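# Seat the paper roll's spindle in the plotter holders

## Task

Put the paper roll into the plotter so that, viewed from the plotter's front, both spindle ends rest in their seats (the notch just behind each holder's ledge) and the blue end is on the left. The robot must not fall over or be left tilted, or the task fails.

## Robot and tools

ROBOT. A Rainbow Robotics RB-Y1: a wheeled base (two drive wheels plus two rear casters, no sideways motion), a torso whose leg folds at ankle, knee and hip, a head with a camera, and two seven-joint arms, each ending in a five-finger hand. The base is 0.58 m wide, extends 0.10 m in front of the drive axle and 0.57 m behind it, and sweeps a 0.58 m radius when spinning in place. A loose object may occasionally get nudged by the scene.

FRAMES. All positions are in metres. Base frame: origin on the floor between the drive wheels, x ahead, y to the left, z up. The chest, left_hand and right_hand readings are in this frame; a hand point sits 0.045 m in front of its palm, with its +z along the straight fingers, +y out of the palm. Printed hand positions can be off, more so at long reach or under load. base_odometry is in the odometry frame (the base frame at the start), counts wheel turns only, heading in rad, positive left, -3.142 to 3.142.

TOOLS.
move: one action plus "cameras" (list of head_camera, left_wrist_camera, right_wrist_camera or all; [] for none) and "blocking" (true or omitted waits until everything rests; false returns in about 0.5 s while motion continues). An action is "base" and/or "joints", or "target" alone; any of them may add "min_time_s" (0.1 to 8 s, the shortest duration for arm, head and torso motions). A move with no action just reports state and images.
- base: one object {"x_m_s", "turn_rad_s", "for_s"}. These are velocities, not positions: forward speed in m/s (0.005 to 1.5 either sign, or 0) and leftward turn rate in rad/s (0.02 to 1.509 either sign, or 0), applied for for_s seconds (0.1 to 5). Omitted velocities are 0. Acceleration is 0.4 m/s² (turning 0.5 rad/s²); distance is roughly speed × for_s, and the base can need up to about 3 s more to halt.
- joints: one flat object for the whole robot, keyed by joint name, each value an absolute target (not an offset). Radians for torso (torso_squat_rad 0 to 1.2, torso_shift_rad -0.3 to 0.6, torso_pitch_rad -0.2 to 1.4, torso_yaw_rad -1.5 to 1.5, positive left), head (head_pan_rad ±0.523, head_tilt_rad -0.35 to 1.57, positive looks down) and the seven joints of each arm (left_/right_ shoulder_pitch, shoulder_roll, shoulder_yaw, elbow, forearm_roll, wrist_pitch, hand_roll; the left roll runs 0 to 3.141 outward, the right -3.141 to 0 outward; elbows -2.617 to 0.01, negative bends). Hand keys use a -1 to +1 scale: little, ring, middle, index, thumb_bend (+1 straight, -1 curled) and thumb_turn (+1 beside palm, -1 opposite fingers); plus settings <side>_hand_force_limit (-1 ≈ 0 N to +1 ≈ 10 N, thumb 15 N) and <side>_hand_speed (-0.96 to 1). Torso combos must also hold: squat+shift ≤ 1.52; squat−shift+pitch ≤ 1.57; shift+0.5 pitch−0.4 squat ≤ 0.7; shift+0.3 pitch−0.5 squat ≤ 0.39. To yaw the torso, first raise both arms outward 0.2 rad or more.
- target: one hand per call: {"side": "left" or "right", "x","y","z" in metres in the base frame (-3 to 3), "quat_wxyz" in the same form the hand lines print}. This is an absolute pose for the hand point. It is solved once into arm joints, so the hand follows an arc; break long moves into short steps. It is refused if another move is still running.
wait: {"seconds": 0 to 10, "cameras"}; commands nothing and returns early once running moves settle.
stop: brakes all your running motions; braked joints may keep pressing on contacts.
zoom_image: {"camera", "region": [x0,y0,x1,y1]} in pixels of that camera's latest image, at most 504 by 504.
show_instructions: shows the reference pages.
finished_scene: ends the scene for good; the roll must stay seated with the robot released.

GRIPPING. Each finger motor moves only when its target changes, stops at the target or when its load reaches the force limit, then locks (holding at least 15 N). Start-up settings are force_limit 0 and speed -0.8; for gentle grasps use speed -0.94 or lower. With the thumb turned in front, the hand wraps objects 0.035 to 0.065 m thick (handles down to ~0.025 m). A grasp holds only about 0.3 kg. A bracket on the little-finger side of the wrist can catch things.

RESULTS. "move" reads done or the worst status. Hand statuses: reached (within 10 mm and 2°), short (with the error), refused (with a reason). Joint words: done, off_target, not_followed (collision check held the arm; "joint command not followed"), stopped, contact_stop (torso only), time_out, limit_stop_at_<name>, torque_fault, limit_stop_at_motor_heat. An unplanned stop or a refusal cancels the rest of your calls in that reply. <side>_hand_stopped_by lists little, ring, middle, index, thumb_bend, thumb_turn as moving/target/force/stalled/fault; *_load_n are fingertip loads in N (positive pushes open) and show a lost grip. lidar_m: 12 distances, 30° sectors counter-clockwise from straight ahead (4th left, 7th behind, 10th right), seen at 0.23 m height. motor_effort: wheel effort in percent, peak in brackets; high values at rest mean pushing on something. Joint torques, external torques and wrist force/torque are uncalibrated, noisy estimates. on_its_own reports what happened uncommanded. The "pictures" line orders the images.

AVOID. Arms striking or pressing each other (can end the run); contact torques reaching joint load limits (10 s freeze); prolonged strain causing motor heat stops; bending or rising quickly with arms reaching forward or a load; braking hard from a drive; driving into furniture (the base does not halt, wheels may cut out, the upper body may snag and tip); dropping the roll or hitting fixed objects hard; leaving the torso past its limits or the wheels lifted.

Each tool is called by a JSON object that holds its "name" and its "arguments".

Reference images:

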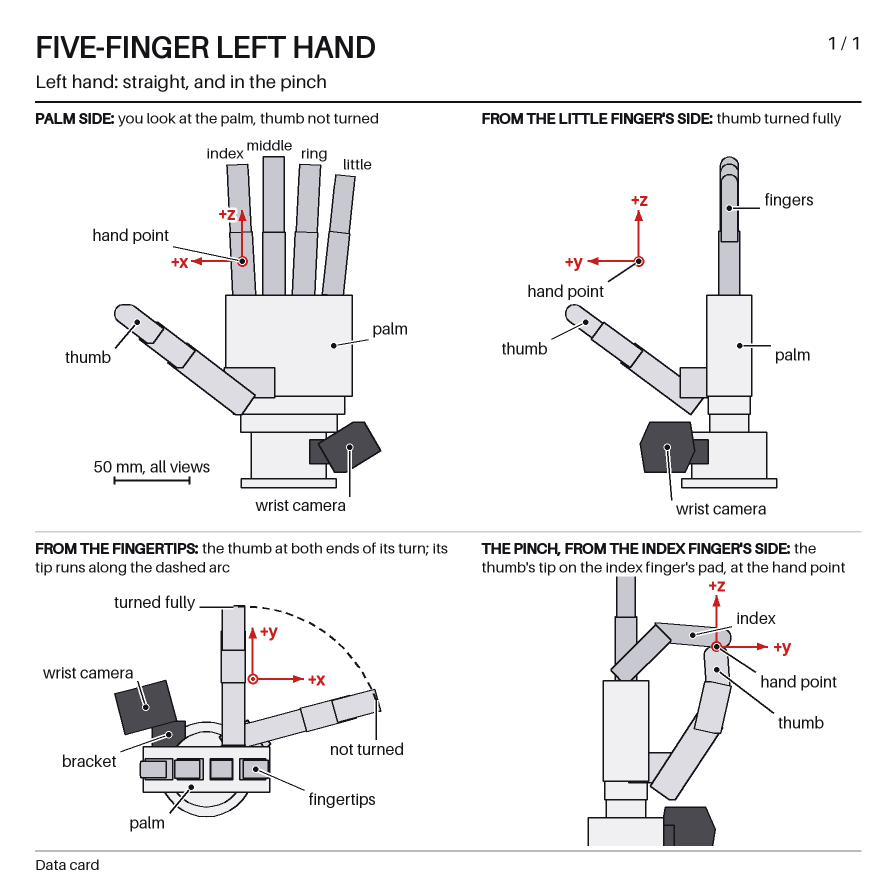

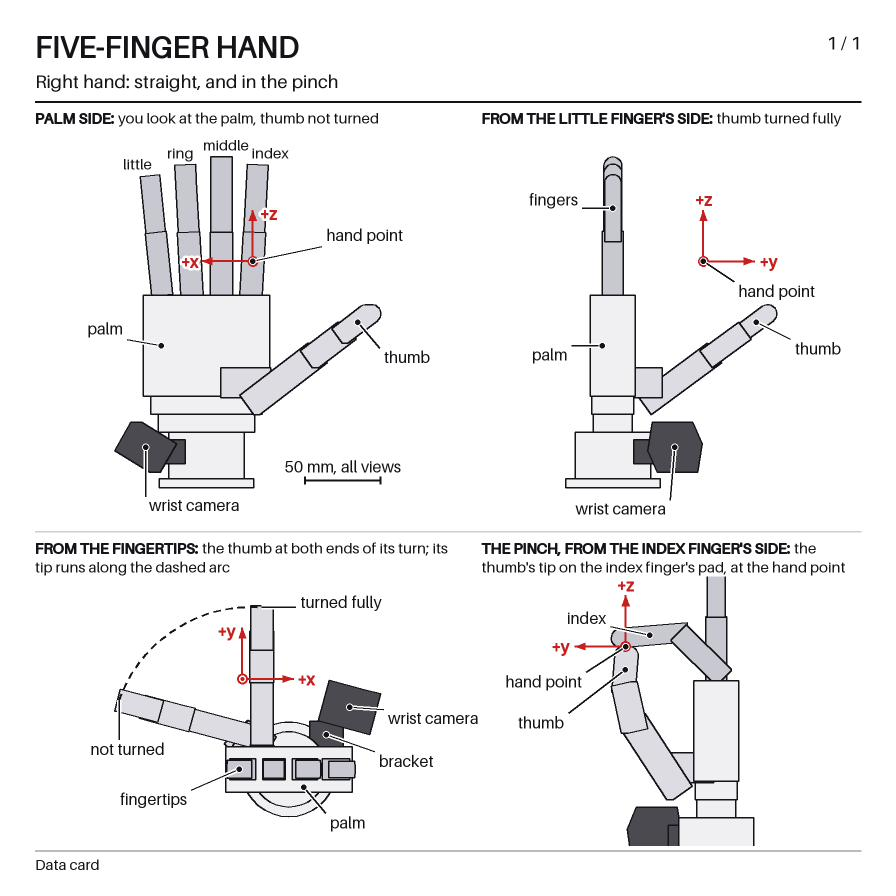

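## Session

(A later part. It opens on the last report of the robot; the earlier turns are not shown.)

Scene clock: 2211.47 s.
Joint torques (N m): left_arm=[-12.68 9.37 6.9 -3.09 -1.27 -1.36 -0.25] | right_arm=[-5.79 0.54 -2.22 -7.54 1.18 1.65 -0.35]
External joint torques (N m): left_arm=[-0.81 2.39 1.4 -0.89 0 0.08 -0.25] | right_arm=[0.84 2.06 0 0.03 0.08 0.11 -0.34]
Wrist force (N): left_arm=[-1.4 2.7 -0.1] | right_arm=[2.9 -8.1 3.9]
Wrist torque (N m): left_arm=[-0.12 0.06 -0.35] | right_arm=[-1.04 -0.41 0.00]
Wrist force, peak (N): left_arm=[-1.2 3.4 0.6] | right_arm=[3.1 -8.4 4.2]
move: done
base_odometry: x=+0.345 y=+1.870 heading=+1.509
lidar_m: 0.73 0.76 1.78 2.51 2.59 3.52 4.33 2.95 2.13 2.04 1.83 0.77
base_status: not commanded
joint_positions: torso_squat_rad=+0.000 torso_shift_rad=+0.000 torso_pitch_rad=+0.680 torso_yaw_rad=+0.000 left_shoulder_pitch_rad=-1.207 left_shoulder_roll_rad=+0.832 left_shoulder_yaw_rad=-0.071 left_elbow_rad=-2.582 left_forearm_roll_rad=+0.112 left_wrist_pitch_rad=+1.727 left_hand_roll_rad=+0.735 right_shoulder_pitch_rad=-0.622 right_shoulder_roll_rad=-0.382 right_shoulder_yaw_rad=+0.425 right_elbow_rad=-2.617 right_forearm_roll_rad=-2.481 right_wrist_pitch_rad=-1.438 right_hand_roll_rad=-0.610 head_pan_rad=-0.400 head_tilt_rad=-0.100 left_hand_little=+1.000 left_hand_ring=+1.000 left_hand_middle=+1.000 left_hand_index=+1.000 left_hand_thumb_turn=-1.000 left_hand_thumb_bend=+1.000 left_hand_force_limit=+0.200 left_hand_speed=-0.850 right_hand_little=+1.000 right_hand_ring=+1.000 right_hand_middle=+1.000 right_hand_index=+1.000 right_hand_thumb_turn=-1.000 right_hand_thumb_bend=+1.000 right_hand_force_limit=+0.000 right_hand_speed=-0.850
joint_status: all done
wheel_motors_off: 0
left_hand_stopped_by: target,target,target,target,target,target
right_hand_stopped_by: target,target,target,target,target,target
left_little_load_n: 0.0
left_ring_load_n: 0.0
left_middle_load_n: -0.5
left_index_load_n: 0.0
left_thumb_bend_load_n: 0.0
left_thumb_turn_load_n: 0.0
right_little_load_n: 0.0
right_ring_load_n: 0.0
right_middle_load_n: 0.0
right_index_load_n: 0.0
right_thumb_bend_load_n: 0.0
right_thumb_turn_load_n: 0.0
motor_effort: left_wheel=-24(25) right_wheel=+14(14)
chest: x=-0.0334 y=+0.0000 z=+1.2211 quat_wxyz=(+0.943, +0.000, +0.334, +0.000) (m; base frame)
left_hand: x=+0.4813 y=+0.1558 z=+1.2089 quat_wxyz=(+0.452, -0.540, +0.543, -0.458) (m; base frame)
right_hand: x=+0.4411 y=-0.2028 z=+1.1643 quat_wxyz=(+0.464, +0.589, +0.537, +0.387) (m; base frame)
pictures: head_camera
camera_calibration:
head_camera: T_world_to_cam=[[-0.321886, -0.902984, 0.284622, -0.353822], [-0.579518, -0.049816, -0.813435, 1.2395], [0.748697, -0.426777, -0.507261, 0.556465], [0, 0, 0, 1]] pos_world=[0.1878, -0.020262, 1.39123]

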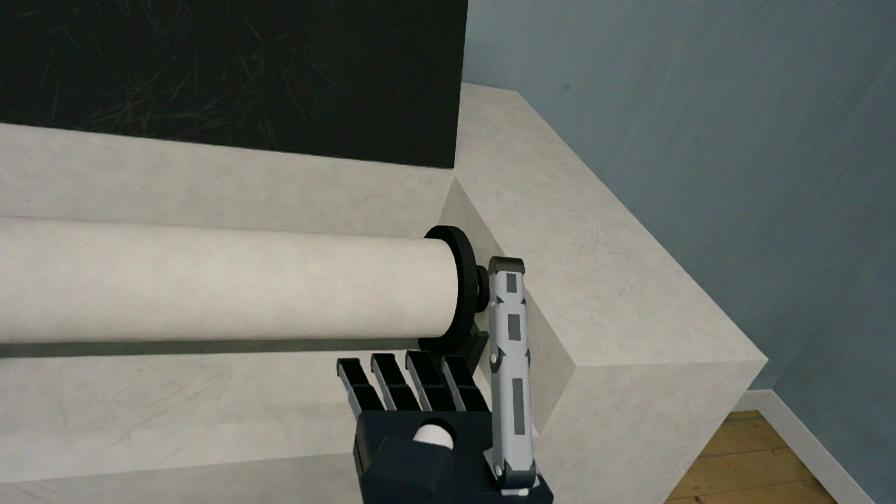

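{"name": "move", "arguments": {"base": {"x_m_s": -0.15, "for_s": 2.0}, "joints": {"torso_pitch_rad": 0.4, "head_pan_rad": 0.0, "head_tilt_rad": 0.35}, "min_time_s": 2.5, "cameras": ["head_camera"]}}

Scene clock: 2222.30 s.
Joint torques (N m): left_arm=[-13.53 8.88 6.37 -0.38 -1.19 -1.43 -0.34] | right_arm=[-9.2 -0.43 -3.74 -5.9 1.12 1.65 -0.34]
External joint torques (N m): left_arm=[-0.8 2.22 1.03 -0.44 0.12 0 -0.33] | right_arm=[0.57 1.76 -0.51 0.13 -0.02 0.01 -0.33]
Wrist force (N): left_arm=[-1.2 2.8 -1.5] | right_arm=[2.9 -8.7 2.5]
Wrist torque (N m): left_arm=[-0.05 0.00 -0.33] | right_arm=[-1.01 -0.39 -0.02]
Wrist force, peak (N): left_arm=[-1.4 3.3 -1.6] | right_arm=[2.9 -8.6 4.4]
move: done
base_odometry: x=+0.326 y=+1.571 heading=+1.510
lidar_m: 1.02 1.08 2.21 2.47 2.60 3.52 4.04 2.95 2.15 2.05 2.10 1.08
base_status: done (sent for 2 of 2 s)
joint_positions: torso_squat_rad=+0.000 torso_shift_rad=+0.000 torso_pitch_rad=+0.400 torso_yaw_rad=+0.000 left_shoulder_pitch_rad=-1.207 left_shoulder_roll_rad=+0.832 left_shoulder_yaw_rad=-0.071 left_elbow_rad=-2.582 left_forearm_roll_rad=+0.112 left_wrist_pitch_rad=+1.727 left_hand_roll_rad=+0.735 right_shoulder_pitch_rad=-0.622 right_shoulder_roll_rad=-0.382 right_shoulder_yaw_rad=+0.425 right_elbow_rad=-2.617 right_forearm_roll_rad=-2.481 right_wrist_pitch_rad=-1.438 right_hand_roll_rad=-0.610 head_pan_rad=+0.000 head_tilt_rad=+0.350 left_hand_little=+1.000 left_hand_ring=+1.000 left_hand_middle=+1.000 left_hand_index=+1.000 left_hand_thumb_turn=-1.000 left_hand_thumb_bend=+1.000 left_hand_force_limit=+0.200 left_hand_speed=-0.850 right_hand_little=+1.000 right_hand_ring=+1.000 right_hand_middle=+1.000 right_hand_index=+1.000 right_hand_thumb_turn=-1.000 right_hand_thumb_bend=+1.000 right_hand_force_limit=+0.000 right_hand_speed=-0.850
joint_status: all done
wheel_motors_off: 0
left_hand_stopped_by: target,target,target,target,target,target
right_hand_stopped_by: target,target,target,target,target,target
left_little_load_n: -0.5
left_ring_load_n: 0.0
left_middle_load_n: 0.0
left_index_load_n: 0.0
left_thumb_bend_load_n: 0.0
left_thumb_turn_load_n: 0.0
right_little_load_n: 0.0
right_ring_load_n: 0.0
right_middle_load_n: 0.0
right_index_load_n: 0.0
right_thumb_bend_load_n: 0.0
right_thumb_turn_load_n: 0.0
motor_effort: left_wheel=+11(54) right_wheel=-9(24)
chest: x=-0.1074 y=+0.0000 z=+1.2655 quat_wxyz=(+0.980, +0.000, +0.199, +0.000) (m; base frame)
left_hand: x=+0.3906 y=+0.1558 z=+1.3960 quat_wxyz=(+0.523, -0.471, +0.474, -0.528) (m; base frame)
right_hand: x=+0.3643 y=-0.2028 z=+1.3420 quat_wxyz=(+0.534, +0.529, +0.467, +0.466) (m; base frame)
pictures: head_camera
camera_calibration:
head_camera: T_world_to_cam=[[-0.014975, -0.998845, 0.0456624, -0.0671095], [-0.699362, -0.0221749, -0.714423, 1.09068], [0.714611, -0.042633, -0.698222, 0.959939], [0, 0, 0, 1]] pos_world=[0.0757957, -0.00192102, 1.45253]

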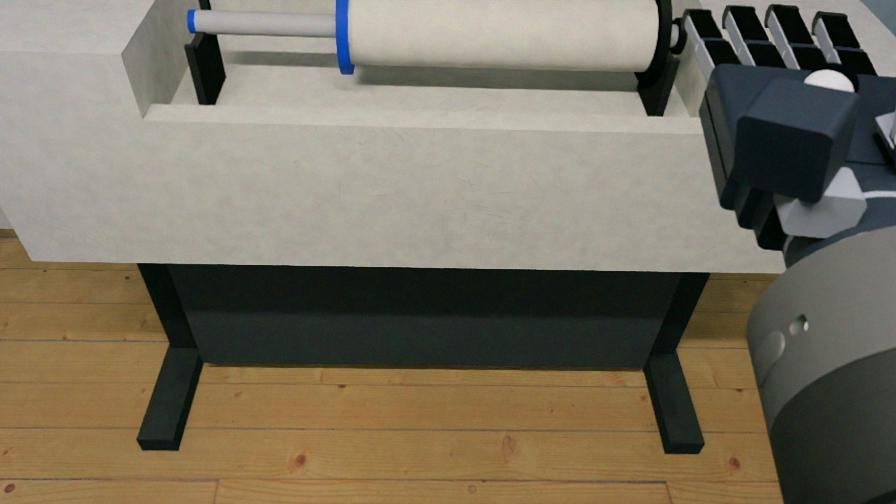

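{"name": "move", "arguments": {"joints": {"head_tilt_rad": 0.1}, "cameras": ["head_camera"]}}

{"name": "zoom_image", "arguments": {"camera": "head_camera", "region": [160, 140, 420, 300]}}

{"name": "zoom_image", "arguments": {"camera": "head_camera", "region": [560, 140, 820, 300]}}

Scene clock: 2228.00 s.
Joint torques (N m): left_arm=[-13.3 8.84 6.2 -0.25 -1.16 -1.46 -0.32] | right_arm=[-8.69 -0.69 -3.53 -5.82 1.2 1.7 -0.3]
External joint torques (N m): left_arm=[-0.57 2.17 0.85 -0.31 0.15 -0.02 -0.32] | right_arm=[1.07 1.5 -0.3 0.21 0.06 0.05 -0.29]
Wrist force (N): left_arm=[-1.1 2.4 -1.3] | right_arm=[2.7 -8.6 2.3]
Wrist torque (N m): left_arm=[-0.09 -0.06 -0.32] | right_arm=[-1.01 -0.36 -0.04]
Wrist force, peak (N): left_arm=[-1.3 3.3 -1.8] | right_arm=[2.9 -8.8 2.4]
move: done
base_odometry: x=+0.326 y=+1.571 heading=+1.510
lidar_m: 1.03 1.07 2.21 2.49 2.58 3.51 4.05 2.94 2.13 2.05 2.09 1.08
base_status: not commanded
joint_positions: torso_squat_rad=+0.000 torso_shift_rad=+0.000 torso_pitch_rad=+0.400 torso_yaw_rad=+0.000 left_shoulder_pitch_rad=-1.207 left_shoulder_roll_rad=+0.832 left_shoulder_yaw_rad=-0.071 left_elbow_rad=-2.582 left_forearm_roll_rad=+0.112 left_wrist_pitch_rad=+1.727 left_hand_roll_rad=+0.735 right_shoulder_pitch_rad=-0.622 right_shoulder_roll_rad=-0.382 right_shoulder_yaw_rad=+0.425 right_elbow_rad=-2.617 right_forearm_roll_rad=-2.481 right_wrist_pitch_rad=-1.438 right_hand_roll_rad=-0.610 head_pan_rad=+0.000 head_tilt_rad=+0.100 left_hand_little=+1.000 left_hand_ring=+1.000 left_hand_middle=+1.000 left_hand_index=+1.000 left_hand_thumb_turn=-1.000 left_hand_thumb_bend=+1.000 left_hand_force_limit=+0.200 left_hand_speed=-0.850 right_hand_little=+1.000 right_hand_ring=+1.000 right_hand_middle=+1.000 right_hand_index=+1.000 right_hand_thumb_turn=-1.000 right_hand_thumb_bend=+1.000 right_hand_force_limit=+0.000 right_hand_speed=-0.850
joint_status: all done
wheel_motors_off: 0
left_hand_stopped_by: target,target,target,target,target,target
right_hand_stopped_by: target,target,target,target,target,target
left_little_load_n: 0.0
left_ring_load_n: 0.0
left_middle_load_n: 0.0
left_index_load_n: 0.0
left_thumb_bend_load_n: 0.0
left_thumb_turn_load_n: 0.0
right_little_load_n: 0.0
right_ring_load_n: 0.0
right_middle_load_n: 0.0
right_index_load_n: 0.0
right_thumb_bend_load_n: 0.0
right_thumb_turn_load_n: 0.0
motor_effort: left_wheel=+11(12) right_wheel=-9(9)
chest: x=-0.1074 y=+0.0000 z=+1.2655 quat_wxyz=(+0.980, +0.000, +0.199, +0.000) (m; base frame)
left_hand: x=+0.3906 y=+0.1558 z=+1.3960 quat_wxyz=(+0.523, -0.471, +0.474, -0.528) (m; base frame)
right_hand: x=+0.3643 y=-0.2028 z=+1.3420 quat_wxyz=(+0.534, +0.529, +0.467, +0.466) (m; base frame)
pictures: head_camera
camera_calibration:
head_camera: T_world_to_cam=[[-0.0256312, -0.998853, 0.0404379, -0.0596878], [-0.500949, -0.022172, -0.865193, 1.30977], [0.865097, -0.0424332, -0.499806, 0.675375], [0, 0, 0, 1]] pos_world=[0.0703307, -0.00192082, 1.47317]

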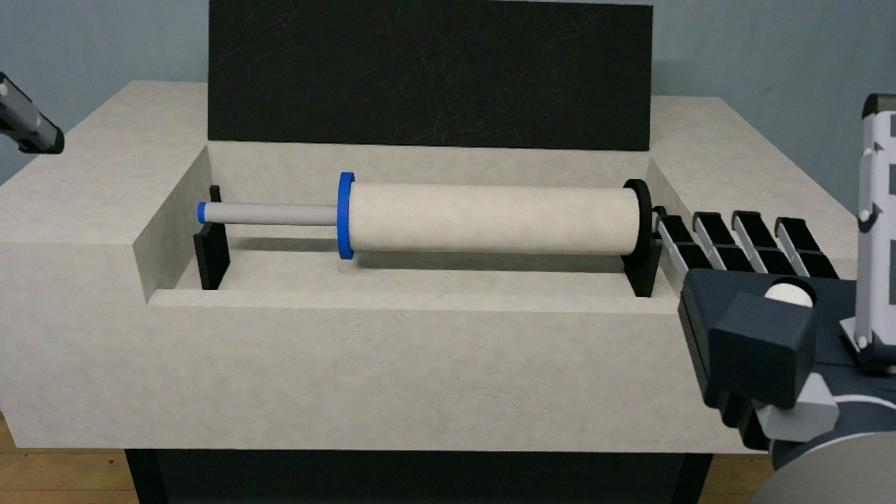

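Scaled by 1.938.

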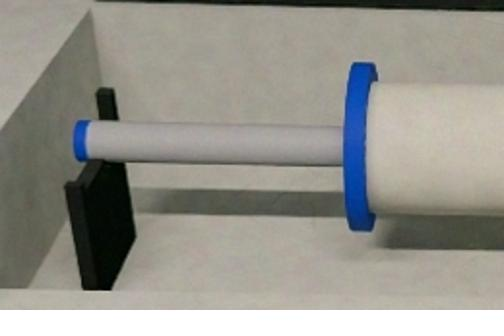

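Scaled by 1.938.

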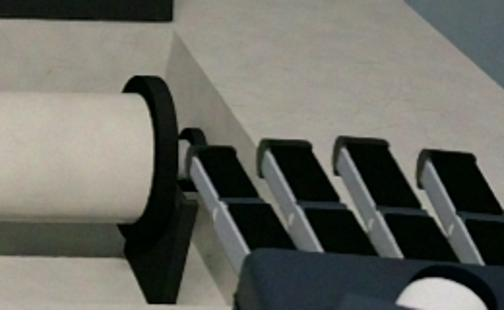

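{"name": "finished_scene", "arguments": {}}

The scene is finished: the task was done.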